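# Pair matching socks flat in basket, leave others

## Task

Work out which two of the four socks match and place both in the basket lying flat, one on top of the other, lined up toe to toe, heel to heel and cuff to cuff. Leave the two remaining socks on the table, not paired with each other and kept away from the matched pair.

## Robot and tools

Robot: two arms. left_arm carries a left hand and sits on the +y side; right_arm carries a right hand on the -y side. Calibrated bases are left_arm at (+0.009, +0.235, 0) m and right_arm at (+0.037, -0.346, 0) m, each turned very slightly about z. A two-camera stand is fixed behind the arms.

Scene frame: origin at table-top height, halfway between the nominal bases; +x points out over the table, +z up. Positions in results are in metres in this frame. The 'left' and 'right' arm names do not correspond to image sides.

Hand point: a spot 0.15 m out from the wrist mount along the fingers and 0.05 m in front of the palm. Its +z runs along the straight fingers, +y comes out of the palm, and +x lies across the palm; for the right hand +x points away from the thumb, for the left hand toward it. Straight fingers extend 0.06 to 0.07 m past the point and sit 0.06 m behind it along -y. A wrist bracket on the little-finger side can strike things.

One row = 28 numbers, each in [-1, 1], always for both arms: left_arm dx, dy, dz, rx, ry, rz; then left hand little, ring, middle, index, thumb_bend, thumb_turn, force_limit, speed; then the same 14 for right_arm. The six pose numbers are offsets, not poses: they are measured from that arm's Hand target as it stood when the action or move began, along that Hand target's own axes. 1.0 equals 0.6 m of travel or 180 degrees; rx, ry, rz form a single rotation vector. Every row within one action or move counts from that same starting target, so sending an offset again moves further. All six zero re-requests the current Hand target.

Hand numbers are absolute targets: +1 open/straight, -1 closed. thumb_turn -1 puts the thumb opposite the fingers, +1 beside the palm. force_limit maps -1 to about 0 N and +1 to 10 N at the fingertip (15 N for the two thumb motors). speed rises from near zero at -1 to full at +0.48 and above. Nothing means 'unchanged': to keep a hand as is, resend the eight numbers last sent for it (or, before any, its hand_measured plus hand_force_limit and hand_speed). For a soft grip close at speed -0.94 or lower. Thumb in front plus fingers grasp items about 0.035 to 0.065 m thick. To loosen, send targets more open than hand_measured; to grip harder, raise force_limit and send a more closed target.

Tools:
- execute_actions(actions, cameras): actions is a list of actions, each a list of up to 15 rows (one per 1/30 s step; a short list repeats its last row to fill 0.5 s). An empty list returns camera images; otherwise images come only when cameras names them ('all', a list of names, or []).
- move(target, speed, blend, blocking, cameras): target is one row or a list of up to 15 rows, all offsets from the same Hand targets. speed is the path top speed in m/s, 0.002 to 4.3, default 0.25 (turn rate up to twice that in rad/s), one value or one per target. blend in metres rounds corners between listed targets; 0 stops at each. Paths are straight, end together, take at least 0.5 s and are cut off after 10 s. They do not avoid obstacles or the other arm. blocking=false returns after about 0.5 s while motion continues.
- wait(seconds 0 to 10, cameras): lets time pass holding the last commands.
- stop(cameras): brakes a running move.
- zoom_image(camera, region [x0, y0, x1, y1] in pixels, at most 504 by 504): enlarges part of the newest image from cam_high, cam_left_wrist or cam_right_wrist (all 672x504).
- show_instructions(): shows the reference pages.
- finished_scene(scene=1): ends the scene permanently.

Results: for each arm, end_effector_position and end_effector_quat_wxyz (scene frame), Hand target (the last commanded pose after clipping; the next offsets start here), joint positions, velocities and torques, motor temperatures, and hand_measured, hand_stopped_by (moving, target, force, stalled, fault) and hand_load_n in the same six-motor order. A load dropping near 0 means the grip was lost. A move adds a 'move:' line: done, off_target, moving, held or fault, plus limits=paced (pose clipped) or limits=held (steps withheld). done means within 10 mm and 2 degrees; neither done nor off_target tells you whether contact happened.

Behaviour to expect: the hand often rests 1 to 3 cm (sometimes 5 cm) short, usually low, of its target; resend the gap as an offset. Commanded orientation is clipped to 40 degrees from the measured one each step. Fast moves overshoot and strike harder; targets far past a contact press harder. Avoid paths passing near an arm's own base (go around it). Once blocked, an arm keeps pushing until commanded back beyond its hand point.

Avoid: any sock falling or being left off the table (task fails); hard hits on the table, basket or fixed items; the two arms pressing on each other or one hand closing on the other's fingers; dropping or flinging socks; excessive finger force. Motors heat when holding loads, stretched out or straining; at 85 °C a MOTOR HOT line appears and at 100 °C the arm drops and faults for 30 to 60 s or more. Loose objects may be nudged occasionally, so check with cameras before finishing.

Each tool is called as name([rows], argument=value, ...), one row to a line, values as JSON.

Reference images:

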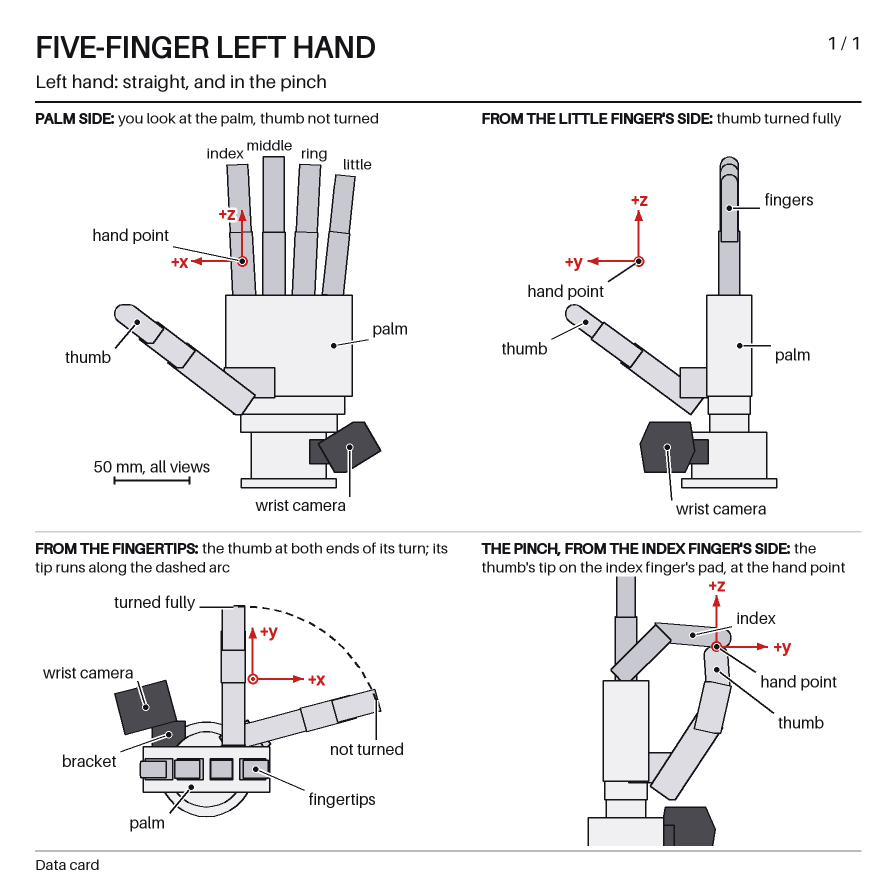

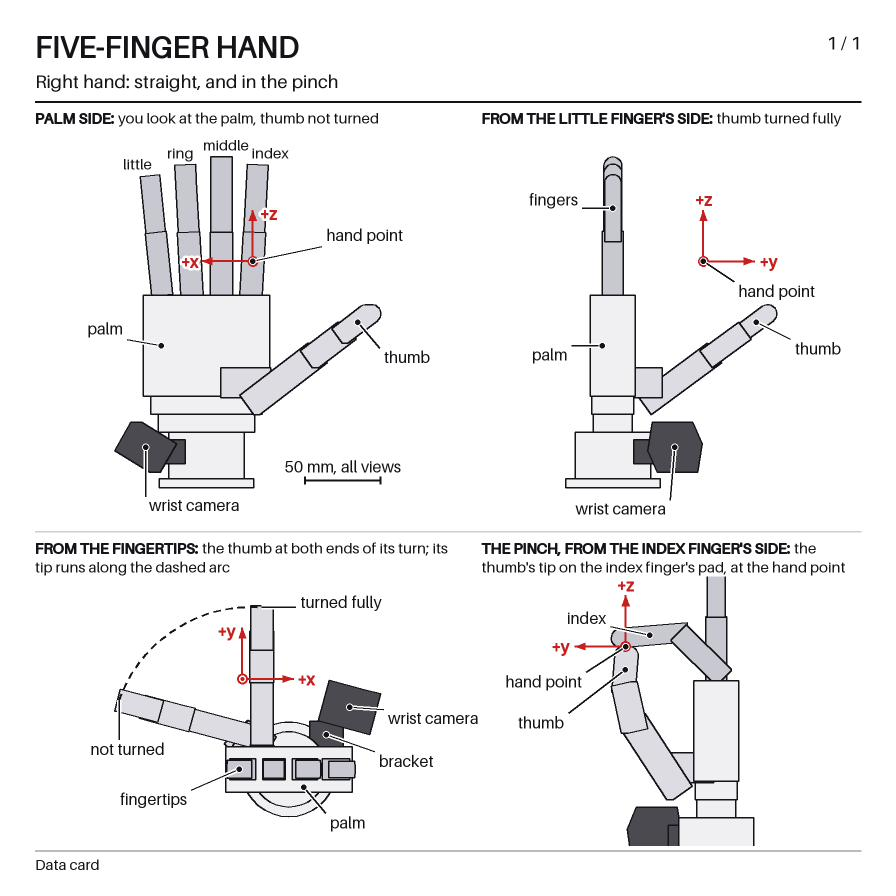

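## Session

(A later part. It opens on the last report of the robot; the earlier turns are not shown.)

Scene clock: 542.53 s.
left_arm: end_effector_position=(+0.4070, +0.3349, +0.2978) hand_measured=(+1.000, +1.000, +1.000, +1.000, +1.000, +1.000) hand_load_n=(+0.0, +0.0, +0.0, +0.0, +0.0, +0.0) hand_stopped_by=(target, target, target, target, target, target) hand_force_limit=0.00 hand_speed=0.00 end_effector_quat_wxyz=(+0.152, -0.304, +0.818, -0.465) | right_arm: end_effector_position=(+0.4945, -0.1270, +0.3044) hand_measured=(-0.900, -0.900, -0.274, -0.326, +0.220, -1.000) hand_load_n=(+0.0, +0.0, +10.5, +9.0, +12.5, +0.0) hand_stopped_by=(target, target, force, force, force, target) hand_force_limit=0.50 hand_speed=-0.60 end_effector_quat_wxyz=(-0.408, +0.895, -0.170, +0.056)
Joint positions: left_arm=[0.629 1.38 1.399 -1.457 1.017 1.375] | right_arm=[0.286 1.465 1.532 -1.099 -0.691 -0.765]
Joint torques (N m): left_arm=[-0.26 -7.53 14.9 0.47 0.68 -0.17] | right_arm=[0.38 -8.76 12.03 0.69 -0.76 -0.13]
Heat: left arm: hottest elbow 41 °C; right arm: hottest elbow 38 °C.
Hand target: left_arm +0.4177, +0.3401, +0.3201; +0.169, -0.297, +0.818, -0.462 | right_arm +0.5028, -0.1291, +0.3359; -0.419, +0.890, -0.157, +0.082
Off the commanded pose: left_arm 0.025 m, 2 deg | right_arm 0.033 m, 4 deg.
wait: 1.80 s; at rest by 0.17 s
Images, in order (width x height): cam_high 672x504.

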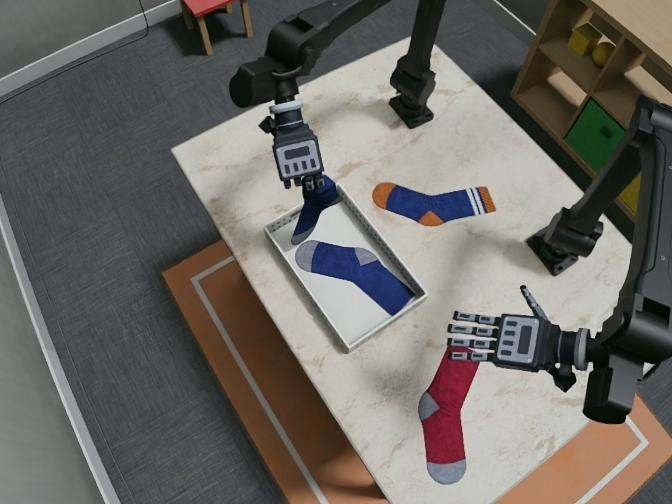

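move([
  [0,0,0,0,0,0,1,1,1,1,1,1,0,0,0.0139,0.0482,0.119,0,0,0,-0.9,-0.9,-0.5,-0.5,0.0,-1,0.5,-0.6],
  [0,0,0,0,0,0,1,1,1,1,1,1,0,0,0.038,0.0515,0.1849,0,0,0,-0.9,-0.9,-0.5,-0.5,0.0,-1,0.5,-0.6],
], speed=0.05, blend=[0.01,0])

wait(seconds=0.7, cameras=["cam_high", "cam_left_wrist"])

zoom_image(camera="cam_high", region=[275, 215, 345, 285])

zoom_image(camera="cam_left_wrist", region=[200, 80, 420, 260])

Scene clock: 545.60 s.
left_arm: end_effector_position=(+0.4070, +0.3349, +0.2978) hand_measured=(+1.000, +1.000, +1.000, +1.000, +1.000, +1.000) hand_load_n=(+0.0, +0.0, +0.0, +0.0, +0.0, +0.0) hand_stopped_by=(target, target, target, target, target, target) hand_force_limit=0.00 hand_speed=0.00 end_effector_quat_wxyz=(+0.152, -0.304, +0.818, -0.465) | right_arm: end_effector_position=(+0.5407, -0.0834, +0.2326) hand_measured=(-0.900, -0.900, -0.274, -0.326, +0.220, -1.000) hand_load_n=(+0.0, +0.0, +10.5, +9.0, +12.5, -0.5) hand_stopped_by=(target, target, force, force, force, target) hand_force_limit=0.50 hand_speed=-0.60 end_effector_quat_wxyz=(-0.411, +0.894, -0.162, +0.070)
Joint positions: left_arm=[0.629 1.38 1.399 -1.457 1.017 1.375] | right_arm=[0.35 1.59 1.479 -0.85 -0.653 -0.706]
Joint torques (N m): left_arm=[-0.85 -6.89 14.97 0.54 0.66 -0.22] | right_arm=[1.61 -8.82 9.25 2.37 -0.44 0.13]
Heat: left arm: hottest elbow 41 °C; right arm: hottest elbow 38 °C.
Hand target: left_arm +0.4177, +0.3401, +0.3201; +0.169, -0.297, +0.818, -0.462 | right_arm +0.5485, -0.0755, +0.2419; -0.419, +0.890, -0.157, +0.082
Off the commanded pose: left_arm 0.025 m, 2 deg | right_arm 0.014 m, 2 deg.
move: off_target (left_arm, right_arm)

Scene clock: 546.30 s.
left_arm: end_effector_position=(+0.4070, +0.3349, +0.2978) hand_measured=(+1.000, +1.000, +1.000, +1.000, +1.000, +1.000) hand_load_n=(+0.0, +0.0, +0.0, +0.0, +0.0, +0.0) hand_stopped_by=(target, target, target, target, target, target) hand_force_limit=0.00 hand_speed=0.00 end_effector_quat_wxyz=(+0.152, -0.304, +0.818, -0.465) | right_arm: end_effector_position=(+0.5406, -0.0834, +0.2326) hand_measured=(-0.900, -0.900, -0.274, -0.326, +0.220, -1.000) hand_load_n=(+0.0, +0.0, +10.5, +9.0, +13.0, -0.5) hand_stopped_by=(target, target, force, force, force, target) hand_force_limit=0.50 hand_speed=-0.60 end_effector_quat_wxyz=(-0.411, +0.894, -0.162, +0.070)
Joint positions: left_arm=[0.629 1.38 1.399 -1.457 1.017 1.375] | right_arm=[0.35 1.59 1.479 -0.85 -0.653 -0.705]
Joint torques (N m): left_arm=[-0.85 -7.3 14.9 0.47 0.64 -0.16] | right_arm=[1.2 -8.82 9.14 2.43 -0.41 0.1]
Heat: left arm: hottest elbow 41 °C; right arm: hottest elbow 38 °C.
Hand target: left_arm +0.4177, +0.3401, +0.3201; +0.169, -0.297, +0.818, -0.462 | right_arm +0.5485, -0.0754, +0.2419; -0.419, +0.890, -0.157, +0.082
Off the commanded pose: left_arm 0.025 m, 2 deg | right_arm 0.014 m, 2 deg.
wait: 0.70 s; at rest by 0.17 s
Images, in order (width x height): cam_high 672x504, cam_left_wrist 672x504.

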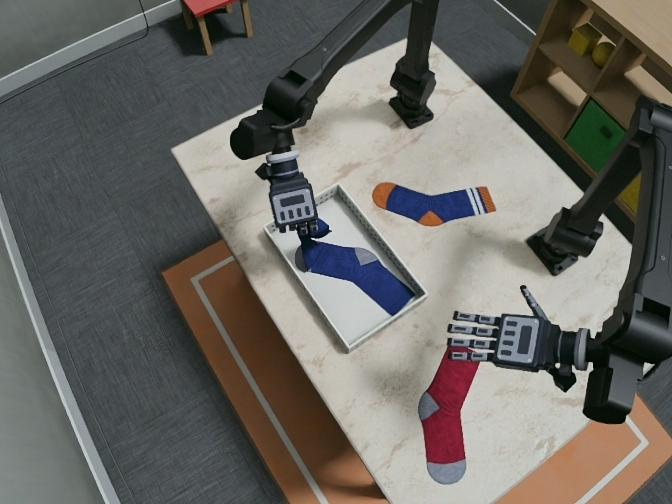

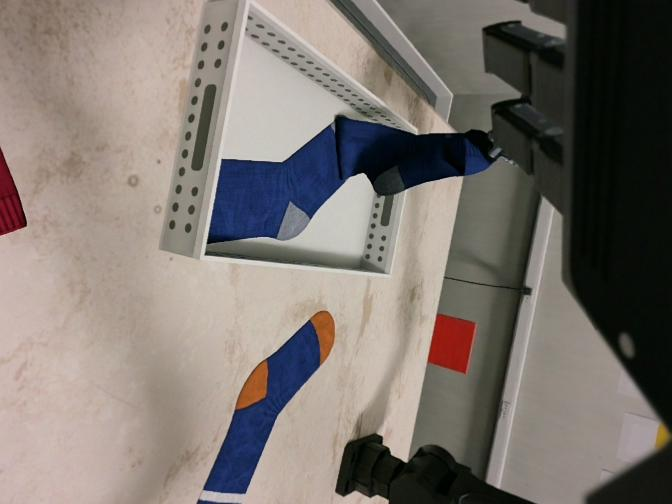

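Scaled by 7.200.

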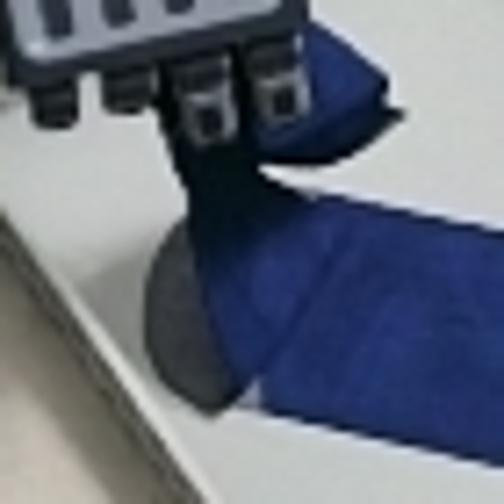

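Scaled by 2.291.

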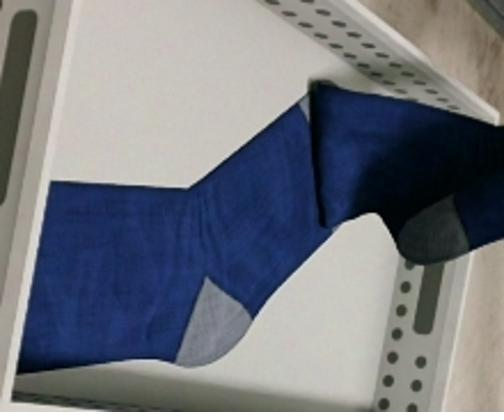

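move(target=[0,0,0,0,0,0,1,1,1,1,1,1,0,0,-0.1067,0.0362,0.1173,0,0,0,-0.9,-0.9,-0.5,-0.5,0.0,-1,0.5,-0.6], speed=0.05)

wait(seconds=0.5, cameras=["all"])

zoom_image(camera="cam_high", region=[280, 210, 380, 310])

zoom_image(camera="cam_left_wrist", region=[200, 80, 420, 260])

Scene clock: 549.37 s.
left_arm: end_effector_position=(+0.4070, +0.3349, +0.2978) hand_measured=(+1.000, +1.000, +1.000, +1.000, +1.000, +1.000) hand_load_n=(-0.5, +0.0, +0.0, +0.0, +0.0, +0.0) hand_stopped_by=(target, target, target, target, target, target) hand_force_limit=0.00 hand_speed=0.00 end_effector_quat_wxyz=(+0.152, -0.304, +0.818, -0.465) | right_arm: end_effector_position=(+0.5010, -0.0218, +0.1642) hand_measured=(-0.900, -0.900, -0.274, -0.326, +0.220, -1.000) hand_load_n=(+0.0, +0.0, +11.0, +9.0, +13.0, -0.5) hand_stopped_by=(target, target, force, force, force, target) hand_force_limit=0.50 hand_speed=-0.60 end_effector_quat_wxyz=(-0.407, +0.896, -0.162, +0.067)
Joint positions: left_arm=[0.629 1.38 1.399 -1.457 1.017 1.375] | right_arm=[0.491 1.584 1.283 -0.594 -0.564 -0.573]
Joint torques (N m): left_arm=[-0.26 -6.95 14.82 0.51 0.65 -0.14] | right_arm=[1.44 -10.52 7.84 2.74 -0.33 0.13]
Heat: left arm: hottest elbow 41 °C; right arm: hottest elbow 38 °C.
Hand target: left_arm +0.4177, +0.3401, +0.3201; +0.169, -0.297, +0.818, -0.462 | right_arm +0.5034, -0.0156, +0.1794; -0.419, +0.890, -0.157, +0.082
Off the commanded pose: left_arm 0.025 m, 2 deg | right_arm 0.017 m, 2 deg.
move: off_target (left_arm, right_arm)

Scene clock: 549.87 s.
left_arm: end_effector_position=(+0.4070, +0.3349, +0.2978) hand_measured=(+1.000, +1.000, +1.000, +1.000, +1.000, +1.000) hand_load_n=(+0.5, +0.0, +0.0, +0.0, +0.0, +0.0) hand_stopped_by=(target, target, target, target, target, target) hand_force_limit=0.00 hand_speed=0.00 end_effector_quat_wxyz=(+0.152, -0.304, +0.818, -0.465) | right_arm: end_effector_position=(+0.5010, -0.0218, +0.1642) hand_measured=(-0.900, -0.900, -0.274, -0.326, +0.220, -1.000) hand_load_n=(+0.0, +0.0, +10.5, +9.0, +12.5, +0.0) hand_stopped_by=(target, target, force, force, force, target) hand_force_limit=0.50 hand_speed=-0.60 end_effector_quat_wxyz=(-0.407, +0.896, -0.163, +0.067)
Joint positions: left_arm=[0.629 1.38 1.399 -1.457 1.017 1.375] | right_arm=[0.491 1.584 1.283 -0.594 -0.564 -0.573]
Joint torques (N m): left_arm=[-0.15 -7.06 14.83 0.4 0.66 -0.15] | right_arm=[1.73 -9.99 7.84 2.67 -0.35 0.09]
Heat: left arm: hottest elbow 41 °C; right arm: hottest elbow 38 °C.
Hand target: left_arm +0.4177, +0.3401, +0.3201; +0.169, -0.297, +0.818, -0.462 | right_arm +0.5034, -0.0156, +0.1794; -0.419, +0.890, -0.157, +0.082
Off the commanded pose: left_arm 0.025 m, 2 deg | right_arm 0.017 m, 2 deg.
wait: 0.50 s; at rest by 0.17 s

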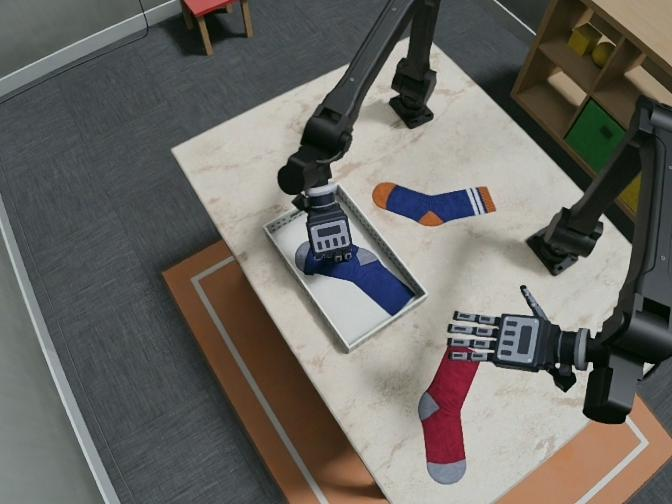

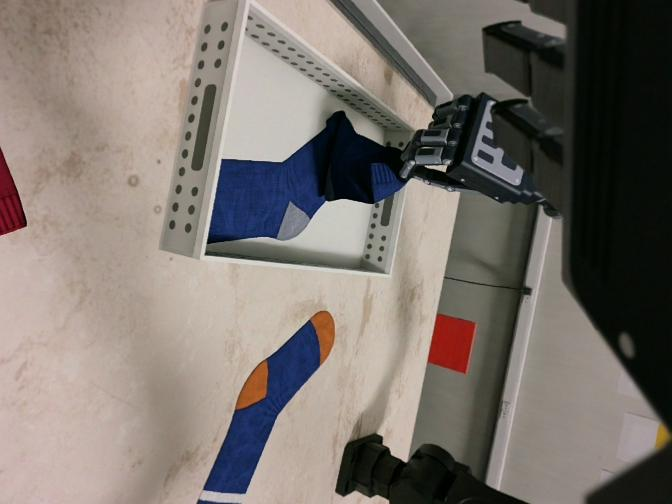

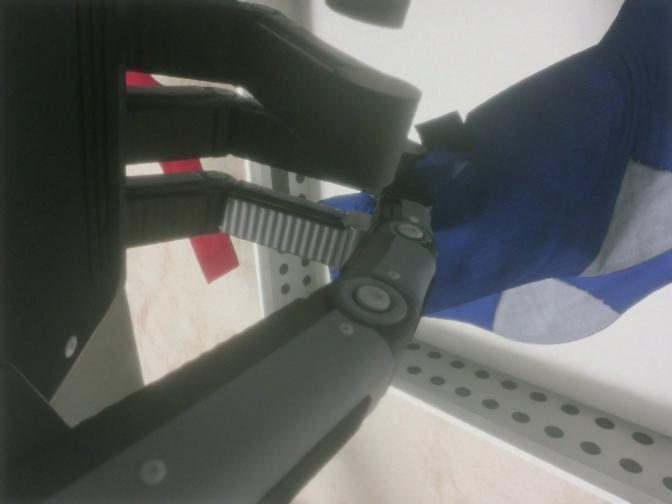

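Scaled by 5.040.

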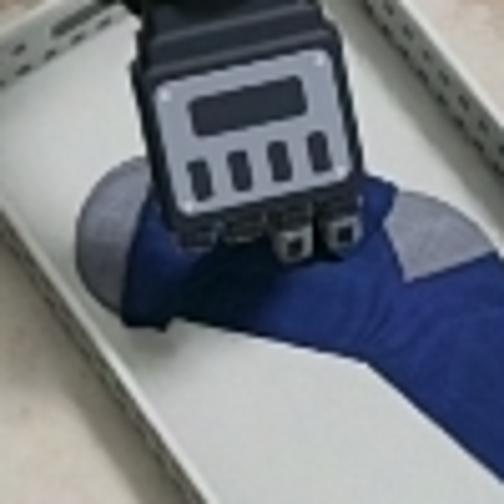

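Scaled by 2.291.

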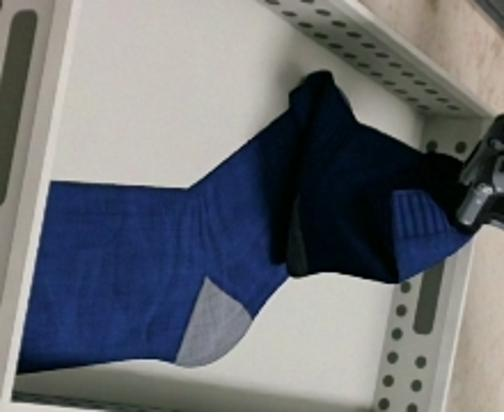

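move(target=[0,0,0,0,0,0,1,1,1,1,1,1,0,0,-0.0858,0.0072,0.0858,0.0167,-0.034,-0.0286,-0.9,-0.9,-0.5,-0.5,0.0,-1,0.5,-0.6], speed=0.05, cameras=["all"])

zoom_image(camera="cam_high", region=[280, 210, 380, 310])

zoom_image(camera="cam_left_wrist", region=[200, 80, 420, 260])

Scene clock: 552.17 s.
left_arm: end_effector_position=(+0.4070, +0.3349, +0.2978) hand_measured=(+1.000, +1.000, +1.000, +1.000, +1.000, +1.000) hand_load_n=(+0.0, +0.0, +0.0, +0.0, +0.0, +0.0) hand_stopped_by=(target, target, target, target, target, target) hand_force_limit=0.00 hand_speed=0.00 end_effector_quat_wxyz=(+0.152, -0.304, +0.818, -0.465) | right_arm: end_effector_position=(+0.4664, +0.0298, +0.1415) hand_measured=(-0.900, -0.900, -0.274, -0.326, +0.220, -1.000) hand_load_n=(+0.0, +0.0, +10.5, +9.5, +13.0, -0.5) hand_stopped_by=(target, target, force, force, force, target) hand_force_limit=0.50 hand_speed=-0.60 end_effector_quat_wxyz=(-0.439, +0.891, -0.100, +0.052)
Joint positions: left_arm=[0.629 1.38 1.399 -1.457 1.017 1.375] | right_arm=[0.588 1.596 1.207 -0.449 -0.609 -0.573]
Joint torques (N m): left_arm=[-0.21 -6.53 14.86 0.43 0.67 -0.17] | right_arm=[1.44 -8.23 7.58 2.76 -0.62 -0.04]
Heat: left arm: hottest elbow 41 °C; right arm: hottest elbow 38 °C.
Hand target: left_arm +0.4177, +0.3401, +0.3201; +0.169, -0.297, +0.818, -0.462 | right_arm +0.4686, +0.0369, +0.1427; -0.446, +0.888, -0.092, +0.057
Off the commanded pose: left_arm 0.025 m, 2 deg | right_arm 0.007 m, 1 deg.
move: off_target (left_arm)

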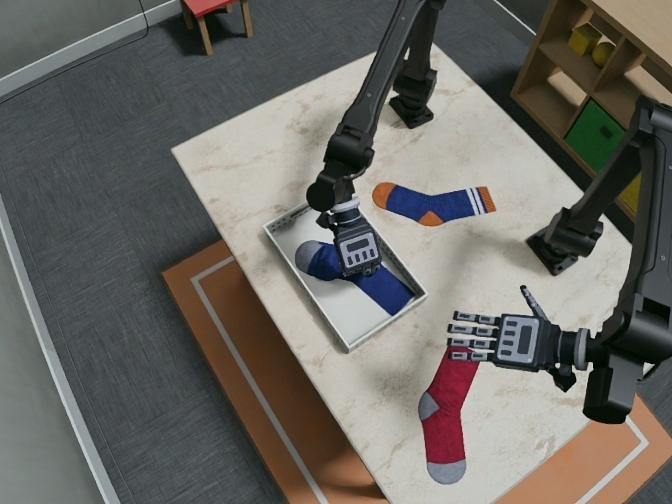

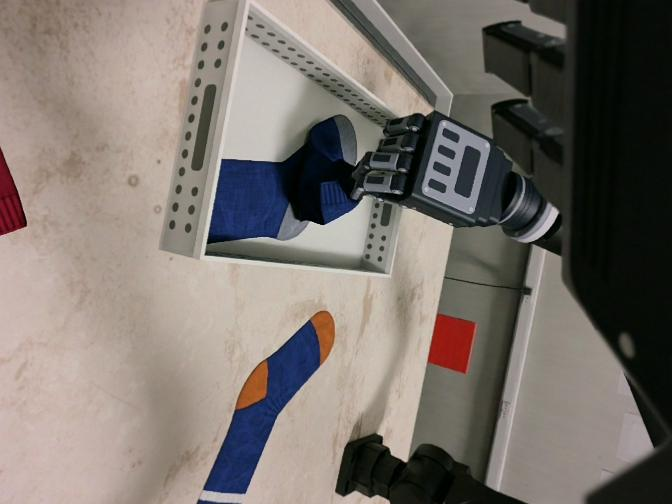

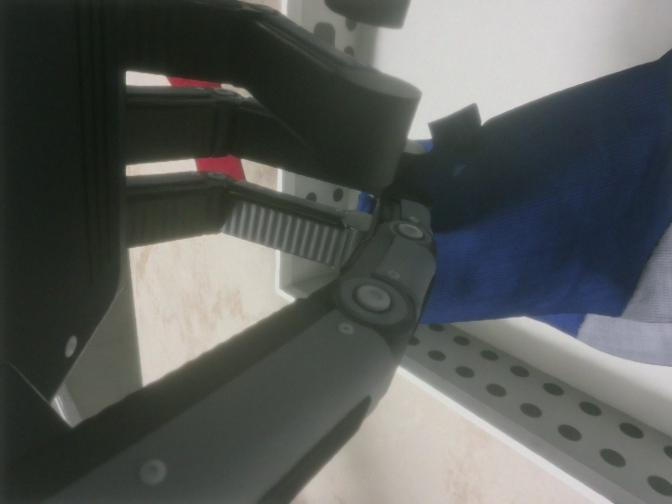

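Scaled by 5.040.

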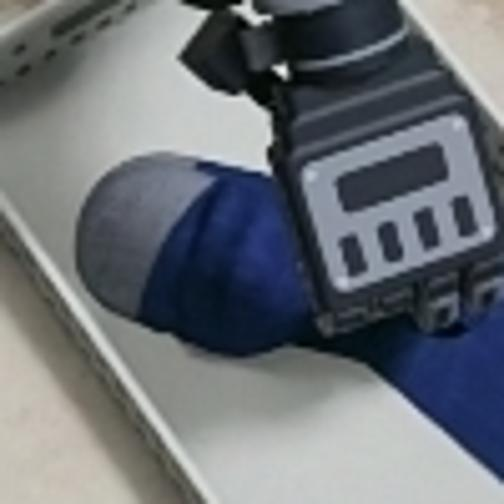

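Scaled by 2.291.

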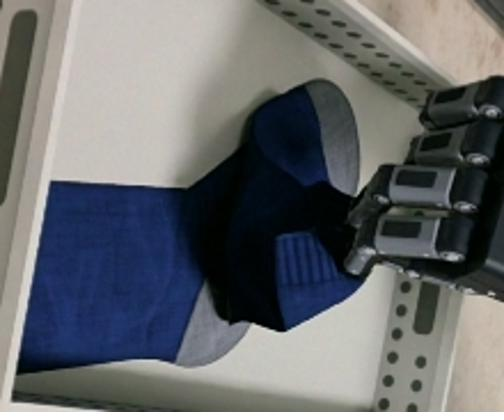

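move(target=[0,0,0,0,0,0,1,1,1,1,1,1,0,0,-0.0683,0.0078,0.0413,0.0167,-0.0355,-0.0268,-0.9,-0.9,-0.5,-0.5,0.0,-1,0.5,-0.6], speed=0.05, cameras=["all"])

zoom_image(camera="cam_high", region=[280, 210, 380, 310])

zoom_image(camera="cam_left_wrist", region=[200, 80, 420, 260])

Scene clock: 554.47 s.
left_arm: end_effector_position=(+0.4070, +0.3349, +0.2978) hand_measured=(+1.000, +1.000, +1.000, +1.000, +1.000, +1.000) hand_load_n=(+0.0, +0.0, -0.5, +0.0, +0.0, +0.0) hand_stopped_by=(target, target, target, target, target, target) hand_force_limit=0.00 hand_speed=0.00 end_effector_quat_wxyz=(+0.152, -0.304, +0.818, -0.465) | right_arm: end_effector_position=(+0.4311, +0.0554, +0.1237) hand_measured=(-0.900, -0.900, -0.274, -0.326, +0.220, -1.000) hand_load_n=(+0.0, +0.0, +11.0, +9.0, +13.0, -0.5) hand_stopped_by=(target, target, force, force, force, target) hand_force_limit=0.50 hand_speed=-0.60 end_effector_quat_wxyz=(-0.465, +0.884, -0.041, +0.023)
Joint positions: left_arm=[0.629 1.38 1.399 -1.457 1.017 1.375] | right_arm=[0.641 1.605 1.148 -0.372 -0.694 -0.612]
Joint torques (N m): left_arm=[0.03 -7 14.93 0.51 0.69 -0.14] | right_arm=[1.67 -8.59 7.2 2.89 -0.66 -0.13]
Heat: left arm: hottest elbow 41 °C; right arm: hottest elbow 38 °C.
Hand target: left_arm +0.4177, +0.3401, +0.3201; +0.169, -0.297, +0.818, -0.462 | right_arm +0.4325, +0.0622, +0.1233; -0.471, +0.881, -0.028, +0.029
Off the commanded pose: left_arm 0.025 m, 2 deg | right_arm 0.007 m, 2 deg.
move: off_target (left_arm)

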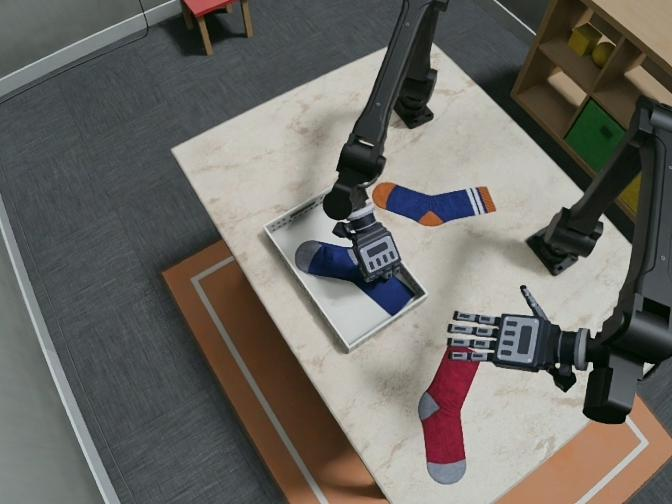

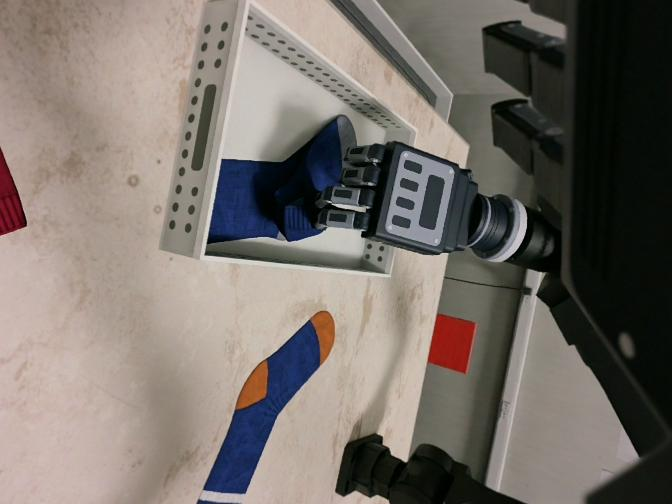

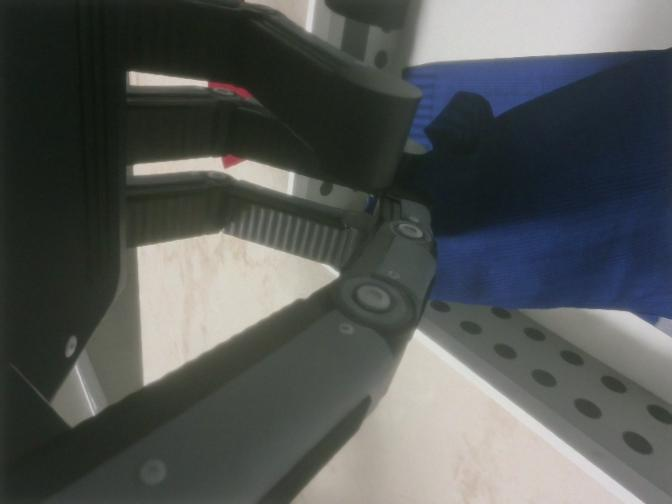

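Scaled by 5.040.

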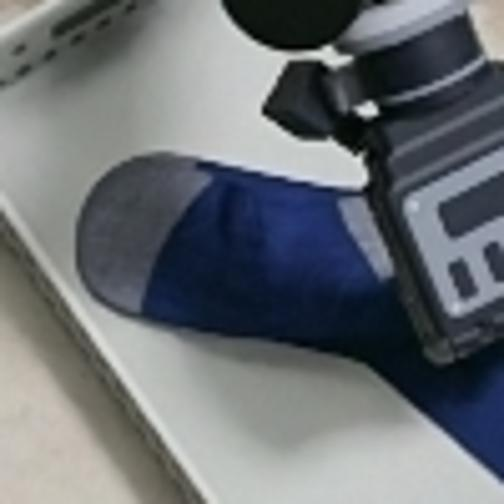

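Scaled by 2.291.

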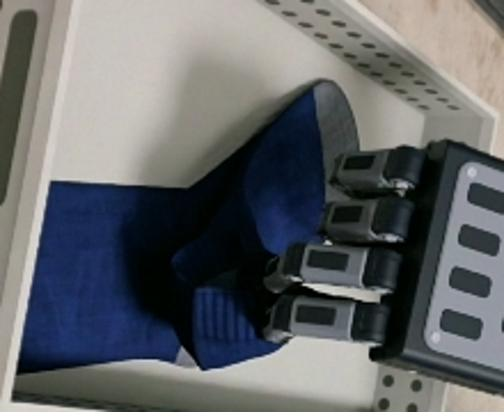

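move([
  [0,0,0,0,0,0,1,1,1,1,1,1,0,0,-0.0153,0.046,0.0637,0.0111,-0.0184,-0.0124,-0.9,-0.9,-0.5,-0.5,0.0,-1,0.5,-0.6],
  [0,0,0,0,0,0,1,1,1,1,1,1,0,0,-0.026,0.08,0.1117,0.0222,-0.0368,-0.0248,-0.9,-0.9,-0.5,-0.5,0.0,-1,0.5,-0.6],
], speed=0.05, blend=[0.01,0], cameras=["all"])

zoom_image(camera="cam_high", region=[280, 210, 430, 360])

zoom_image(camera="cam_left_wrist", region=[200, 80, 420, 260])

Scene clock: 557.13 s.
left_arm: end_effector_position=(+0.4070, +0.3349, +0.2978) hand_measured=(+1.000, +1.000, +1.000, +1.000, +1.000, +1.000) hand_load_n=(+0.0, +0.0, +0.0, +0.0, +0.0, +0.0) hand_stopped_by=(target, target, target, target, target, target) hand_force_limit=0.00 hand_speed=0.00 end_effector_quat_wxyz=(+0.152, -0.304, +0.818, -0.465) | right_arm: end_effector_position=(+0.4215, +0.0859, +0.0459) hand_measured=(-0.900, -0.900, -0.274, -0.326, +0.220, -1.000) hand_load_n=(+0.0, +0.0, +10.5, +9.0, +12.5, +0.0) hand_stopped_by=(target, target, force, force, force, target) hand_force_limit=0.50 hand_speed=-0.60 end_effector_quat_wxyz=(-0.495, +0.869, +0.021, -0.009)
Joint positions: left_arm=[0.629 1.38 1.399 -1.457 1.017 1.375] | right_arm=[0.67 1.775 1.109 -0.163 -0.807 -0.674]
Joint torques (N m): left_arm=[-0.85 -7 14.87 0.54 0.62 -0.17] | right_arm=[1.38 -9.35 6.3 2.67 -0.78 -0.19]
Heat: left arm: hottest elbow 41 °C; right arm: hottest elbow 37 °C.
Hand target: left_arm +0.4177, +0.3401, +0.3201; +0.169, -0.297, +0.818, -0.462 | right_arm +0.4212, +0.0925, +0.0459; -0.501, +0.865, +0.035, -0.003
Off the commanded pose: left_arm 0.025 m, 2 deg | right_arm 0.006 m, 2 deg.
move: off_target (left_arm)

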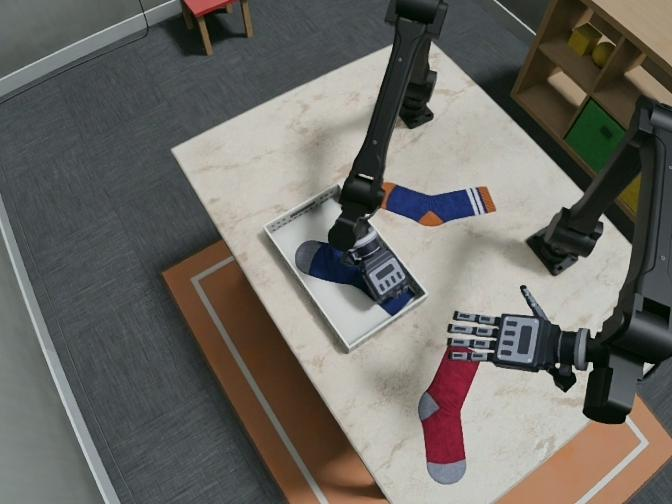

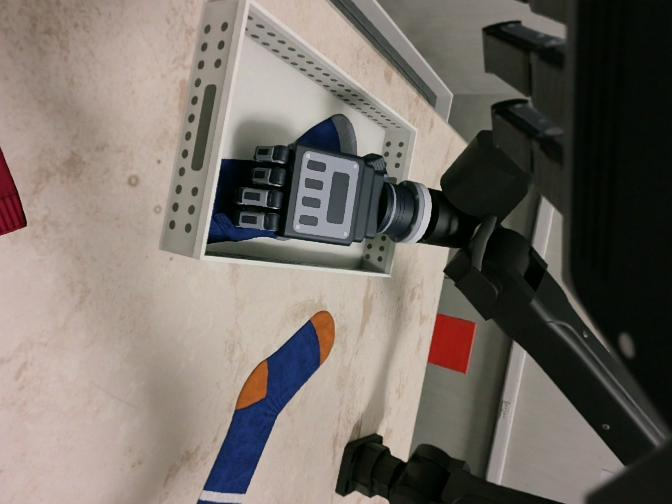

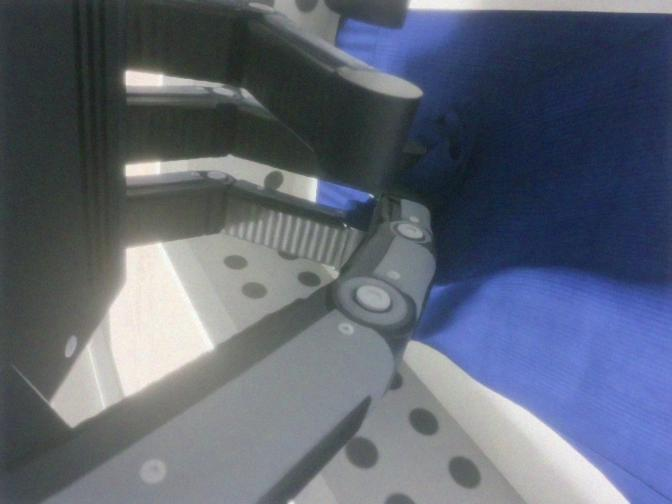

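Scaled by 3.360.

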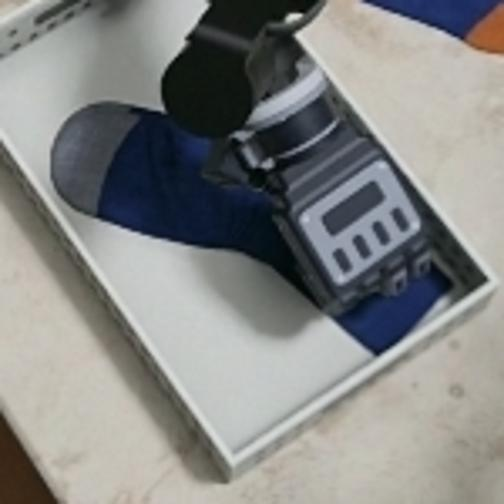

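Scaled by 2.291.

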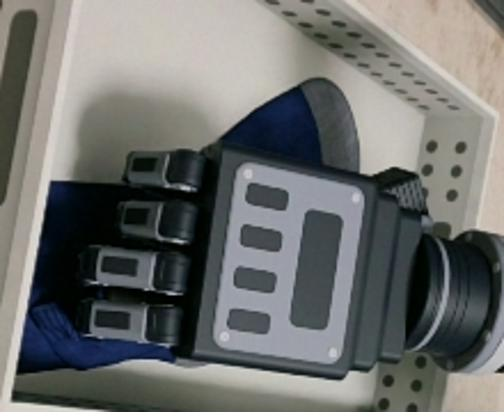

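move(target=[0,0,0,0,0,0,1,1,1,1,1,1,0,0,0,0.0087,0.005,0,0,0,-0.9,-0.9,-0.5,-0.5,0.45,-1,0.5,-0.6], speed=0.03, cameras=["cam_left_wrist", "cam_right_wrist"])

zoom_image(camera="cam_left_wrist", region=[200, 80, 420, 260])

Scene clock: 558.20 s.
left_arm: end_effector_position=(+0.4070, +0.3349, +0.2978) hand_measured=(+1.000, +1.000, +1.000, +1.000, +1.000, +1.000) hand_load_n=(+0.0, +0.0, +0.0, +0.0, +0.0, +0.0) hand_stopped_by=(target, target, target, target, target, target) hand_force_limit=0.00 hand_speed=0.00 end_effector_quat_wxyz=(+0.152, -0.304, +0.818, -0.465) | right_arm: end_effector_position=(+0.4224, +0.0867, +0.0435) hand_measured=(-0.900, -0.900, -0.276, -0.328, +0.450, -1.000) hand_load_n=(+0.0, +0.0, +0.0, +0.0, +0.0, +0.0) hand_stopped_by=(target, target, force, force, target, target) hand_force_limit=0.50 hand_speed=-0.60 end_effector_quat_wxyz=(-0.497, +0.867, +0.023, -0.007)
Joint positions: left_arm=[0.629 1.38 1.399 -1.457 1.017 1.375] | right_arm=[0.67 1.78 1.106 -0.148 -0.809 -0.674]
Joint torques (N m): left_arm=[-0.91 -6.65 14.74 0.46 0.69 -0.14] | right_arm=[2.02 -9 6.16 2.52 -0.72 -0.12]
Heat: left arm: hottest elbow 41 °C; right arm: hottest elbow 37 °C.
Hand target: left_arm +0.4177, +0.3401, +0.3201; +0.169, -0.297, +0.818, -0.462 | right_arm +0.4212, +0.0924, +0.0397; -0.500, +0.865, +0.034, -0.003
Off the commanded pose: left_arm 0.025 m, 2 deg | right_arm 0.007 m, 2 deg.
move: off_target (left_arm)
Images, in order (width x height): cam_left_wrist 672x504, cam_right_wrist 672x504.

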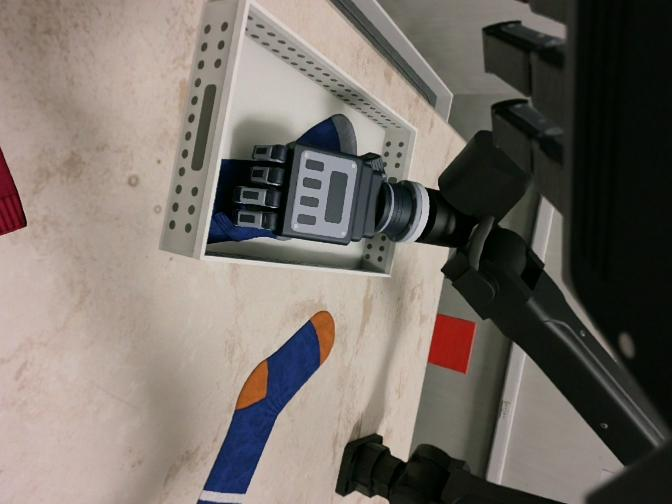

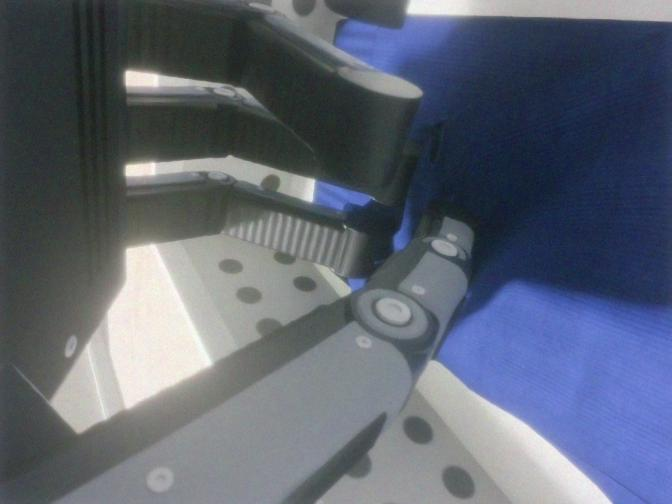

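Scaled by 2.291.

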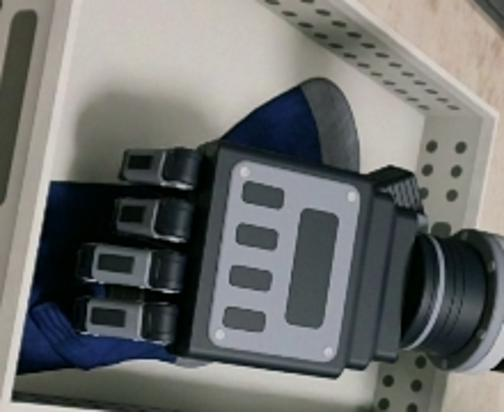

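move(target=[0,0,0,0,0,0,1,1,1,1,1,1,0,0,-0.0101,-0.0174,0.0425,0,0,0,-0.9,-0.9,-0.5,-0.5,0.45,-1,0.5,-0.6], speed=0.03, cameras=["cam_left_wrist", "cam_right_wrist"])

zoom_image(camera="cam_left_wrist", region=[200, 80, 420, 260])

Scene clock: 559.73 s.
left_arm: end_effector_position=(+0.4070, +0.3349, +0.2978) hand_measured=(+1.000, +1.000, +1.000, +1.000, +1.000, +1.000) hand_load_n=(+0.0, +0.0, +0.0, +0.0, +0.0, +0.0) hand_stopped_by=(target, target, target, target, target, target) hand_force_limit=0.00 hand_speed=0.00 end_effector_quat_wxyz=(+0.152, -0.304, +0.818, -0.465) | right_arm: end_effector_position=(+0.4136, +0.1076, +0.0424) hand_measured=(-0.900, -0.900, -0.276, -0.328, +0.450, -1.000) hand_load_n=(+0.0, +0.0, +0.0, +0.0, -0.5, -0.5) hand_stopped_by=(target, target, force, force, target, target) hand_force_limit=0.50 hand_speed=-0.60 end_effector_quat_wxyz=(-0.500, +0.865, +0.034, +0.001)
Joint positions: left_arm=[0.629 1.38 1.399 -1.457 1.017 1.375] | right_arm=[0.714 1.788 1.106 -0.097 -0.781 -0.649]
Joint torques (N m): left_arm=[-0.15 -6.71 14.82 0.4 0.63 -0.19] | right_arm=[2.32 -7.65 7.86 2.28 -0.33 0.08]
Heat: left arm: hottest elbow 41 °C; right arm: hottest elbow 37 °C.
Hand target: left_arm +0.4177, +0.3401, +0.3201; +0.169, -0.297, +0.818, -0.462 | right_arm +0.4136, +0.1193, +0.0360; -0.501, +0.865, +0.035, -0.003
Off the commanded pose: left_arm 0.025 m, 2 deg | right_arm 0.013 m, 0 deg.
move: off_target (left_arm, right_arm)
Images, in order (width x height): cam_left_wrist 672x504, cam_right_wrist 672x504.

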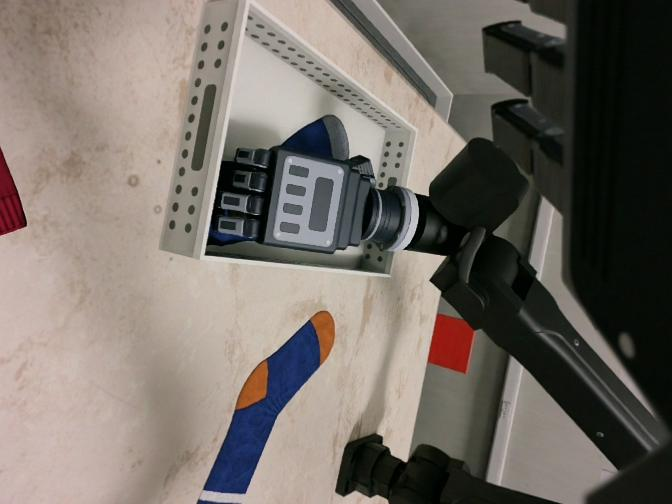

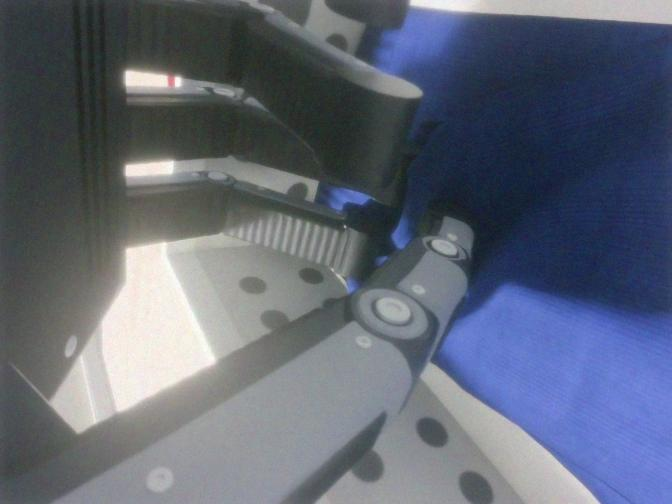

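Scaled by 2.291.

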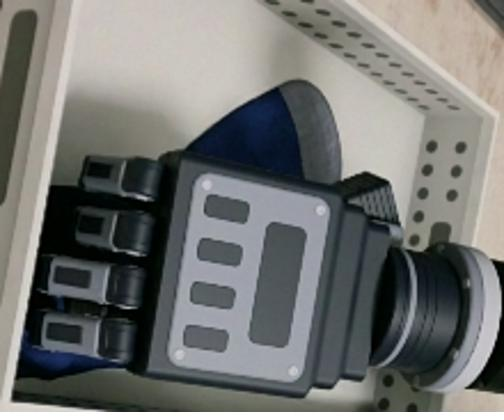

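move([
  [0,0,0,0,0,0,1,1,1,1,1,1,0,0,-0.0007,-0.0239,-0.0253,0,0,0,-0.9,-0.9,-0.5,-0.5,0.45,-1,0.5,-0.6],
  [0,0,0,0,0,0,1,1,1,1,1,1,0,0,-0.0012,-0.136,-0.0977,0,0,0,-0.9,-0.9,-0.5,-0.5,0.45,-1,0.5,-0.6],
], speed=0.08, blend=[0.005,0], cameras=["all"])

zoom_image(camera="cam_high", region=[280, 210, 430, 360])

zoom_image(camera="cam_left_wrist", region=[200, 80, 420, 260])

Scene clock: 561.70 s.
left_arm: end_effector_position=(+0.4070, +0.3349, +0.2978) hand_measured=(+1.000, +1.000, +1.000, +1.000, +1.000, +1.000) hand_load_n=(+0.0, +0.0, +0.0, +0.0, +0.0, +0.0) hand_stopped_by=(target, target, target, target, target, target) hand_force_limit=0.00 hand_speed=0.00 end_effector_quat_wxyz=(+0.152, -0.304, +0.818, -0.465) | right_arm: end_effector_position=(+0.3996, +0.0968, +0.1076) hand_measured=(-0.900, -0.900, -0.276, -0.328, +0.450, -1.000) hand_load_n=(+0.0, +0.0, +0.0, +0.0, +0.0, +0.0) hand_stopped_by=(target, target, force, force, target, target) hand_force_limit=0.50 hand_speed=-0.60 end_effector_quat_wxyz=(-0.487, +0.873, +0.023, -0.018)
Joint positions: left_arm=[0.629 1.38 1.399 -1.457 1.017 1.375] | right_arm=[0.714 1.666 1.158 -0.324 -0.781 -0.649]
Joint torques (N m): left_arm=[-0.09 -6.77 15.05 0.31 0.61 -0.18] | right_arm=[0.85 -9.99 10.58 1.14 -0.71 0.01]
Heat: left arm: hottest elbow 41 °C; right arm: hottest elbow 37 °C.
Hand target: left_arm +0.4177, +0.3401, +0.3201; +0.169, -0.297, +0.818, -0.462 | right_arm +0.4106, +0.1090, +0.1357; -0.500, +0.865, +0.035, -0.003
Off the commanded pose: left_arm 0.025 m, 2 deg | right_arm 0.033 m, 3 deg.
move: off_target (left_arm, right_arm)

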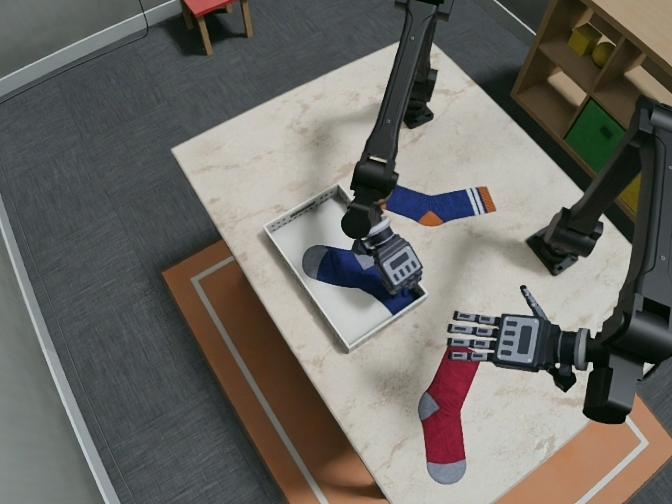

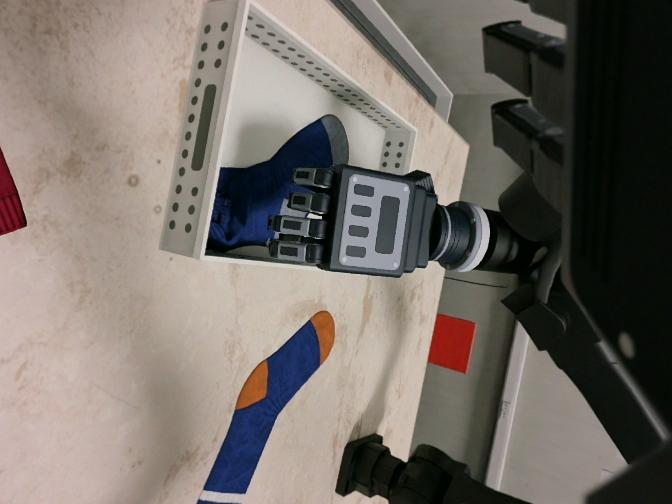

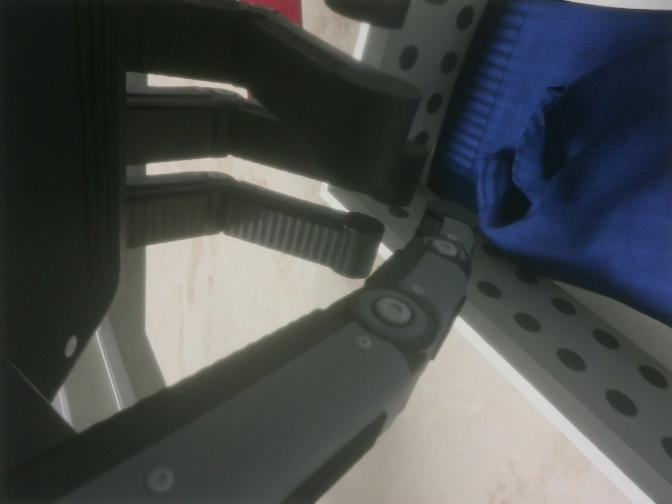

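Scaled by 3.360.

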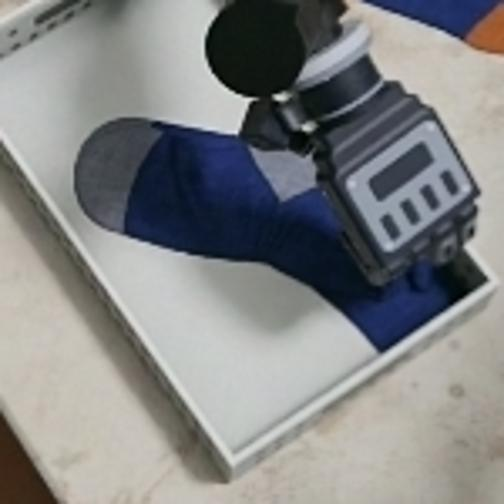

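Scaled by 2.291.

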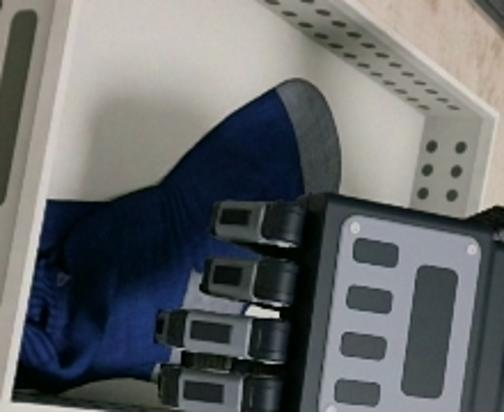

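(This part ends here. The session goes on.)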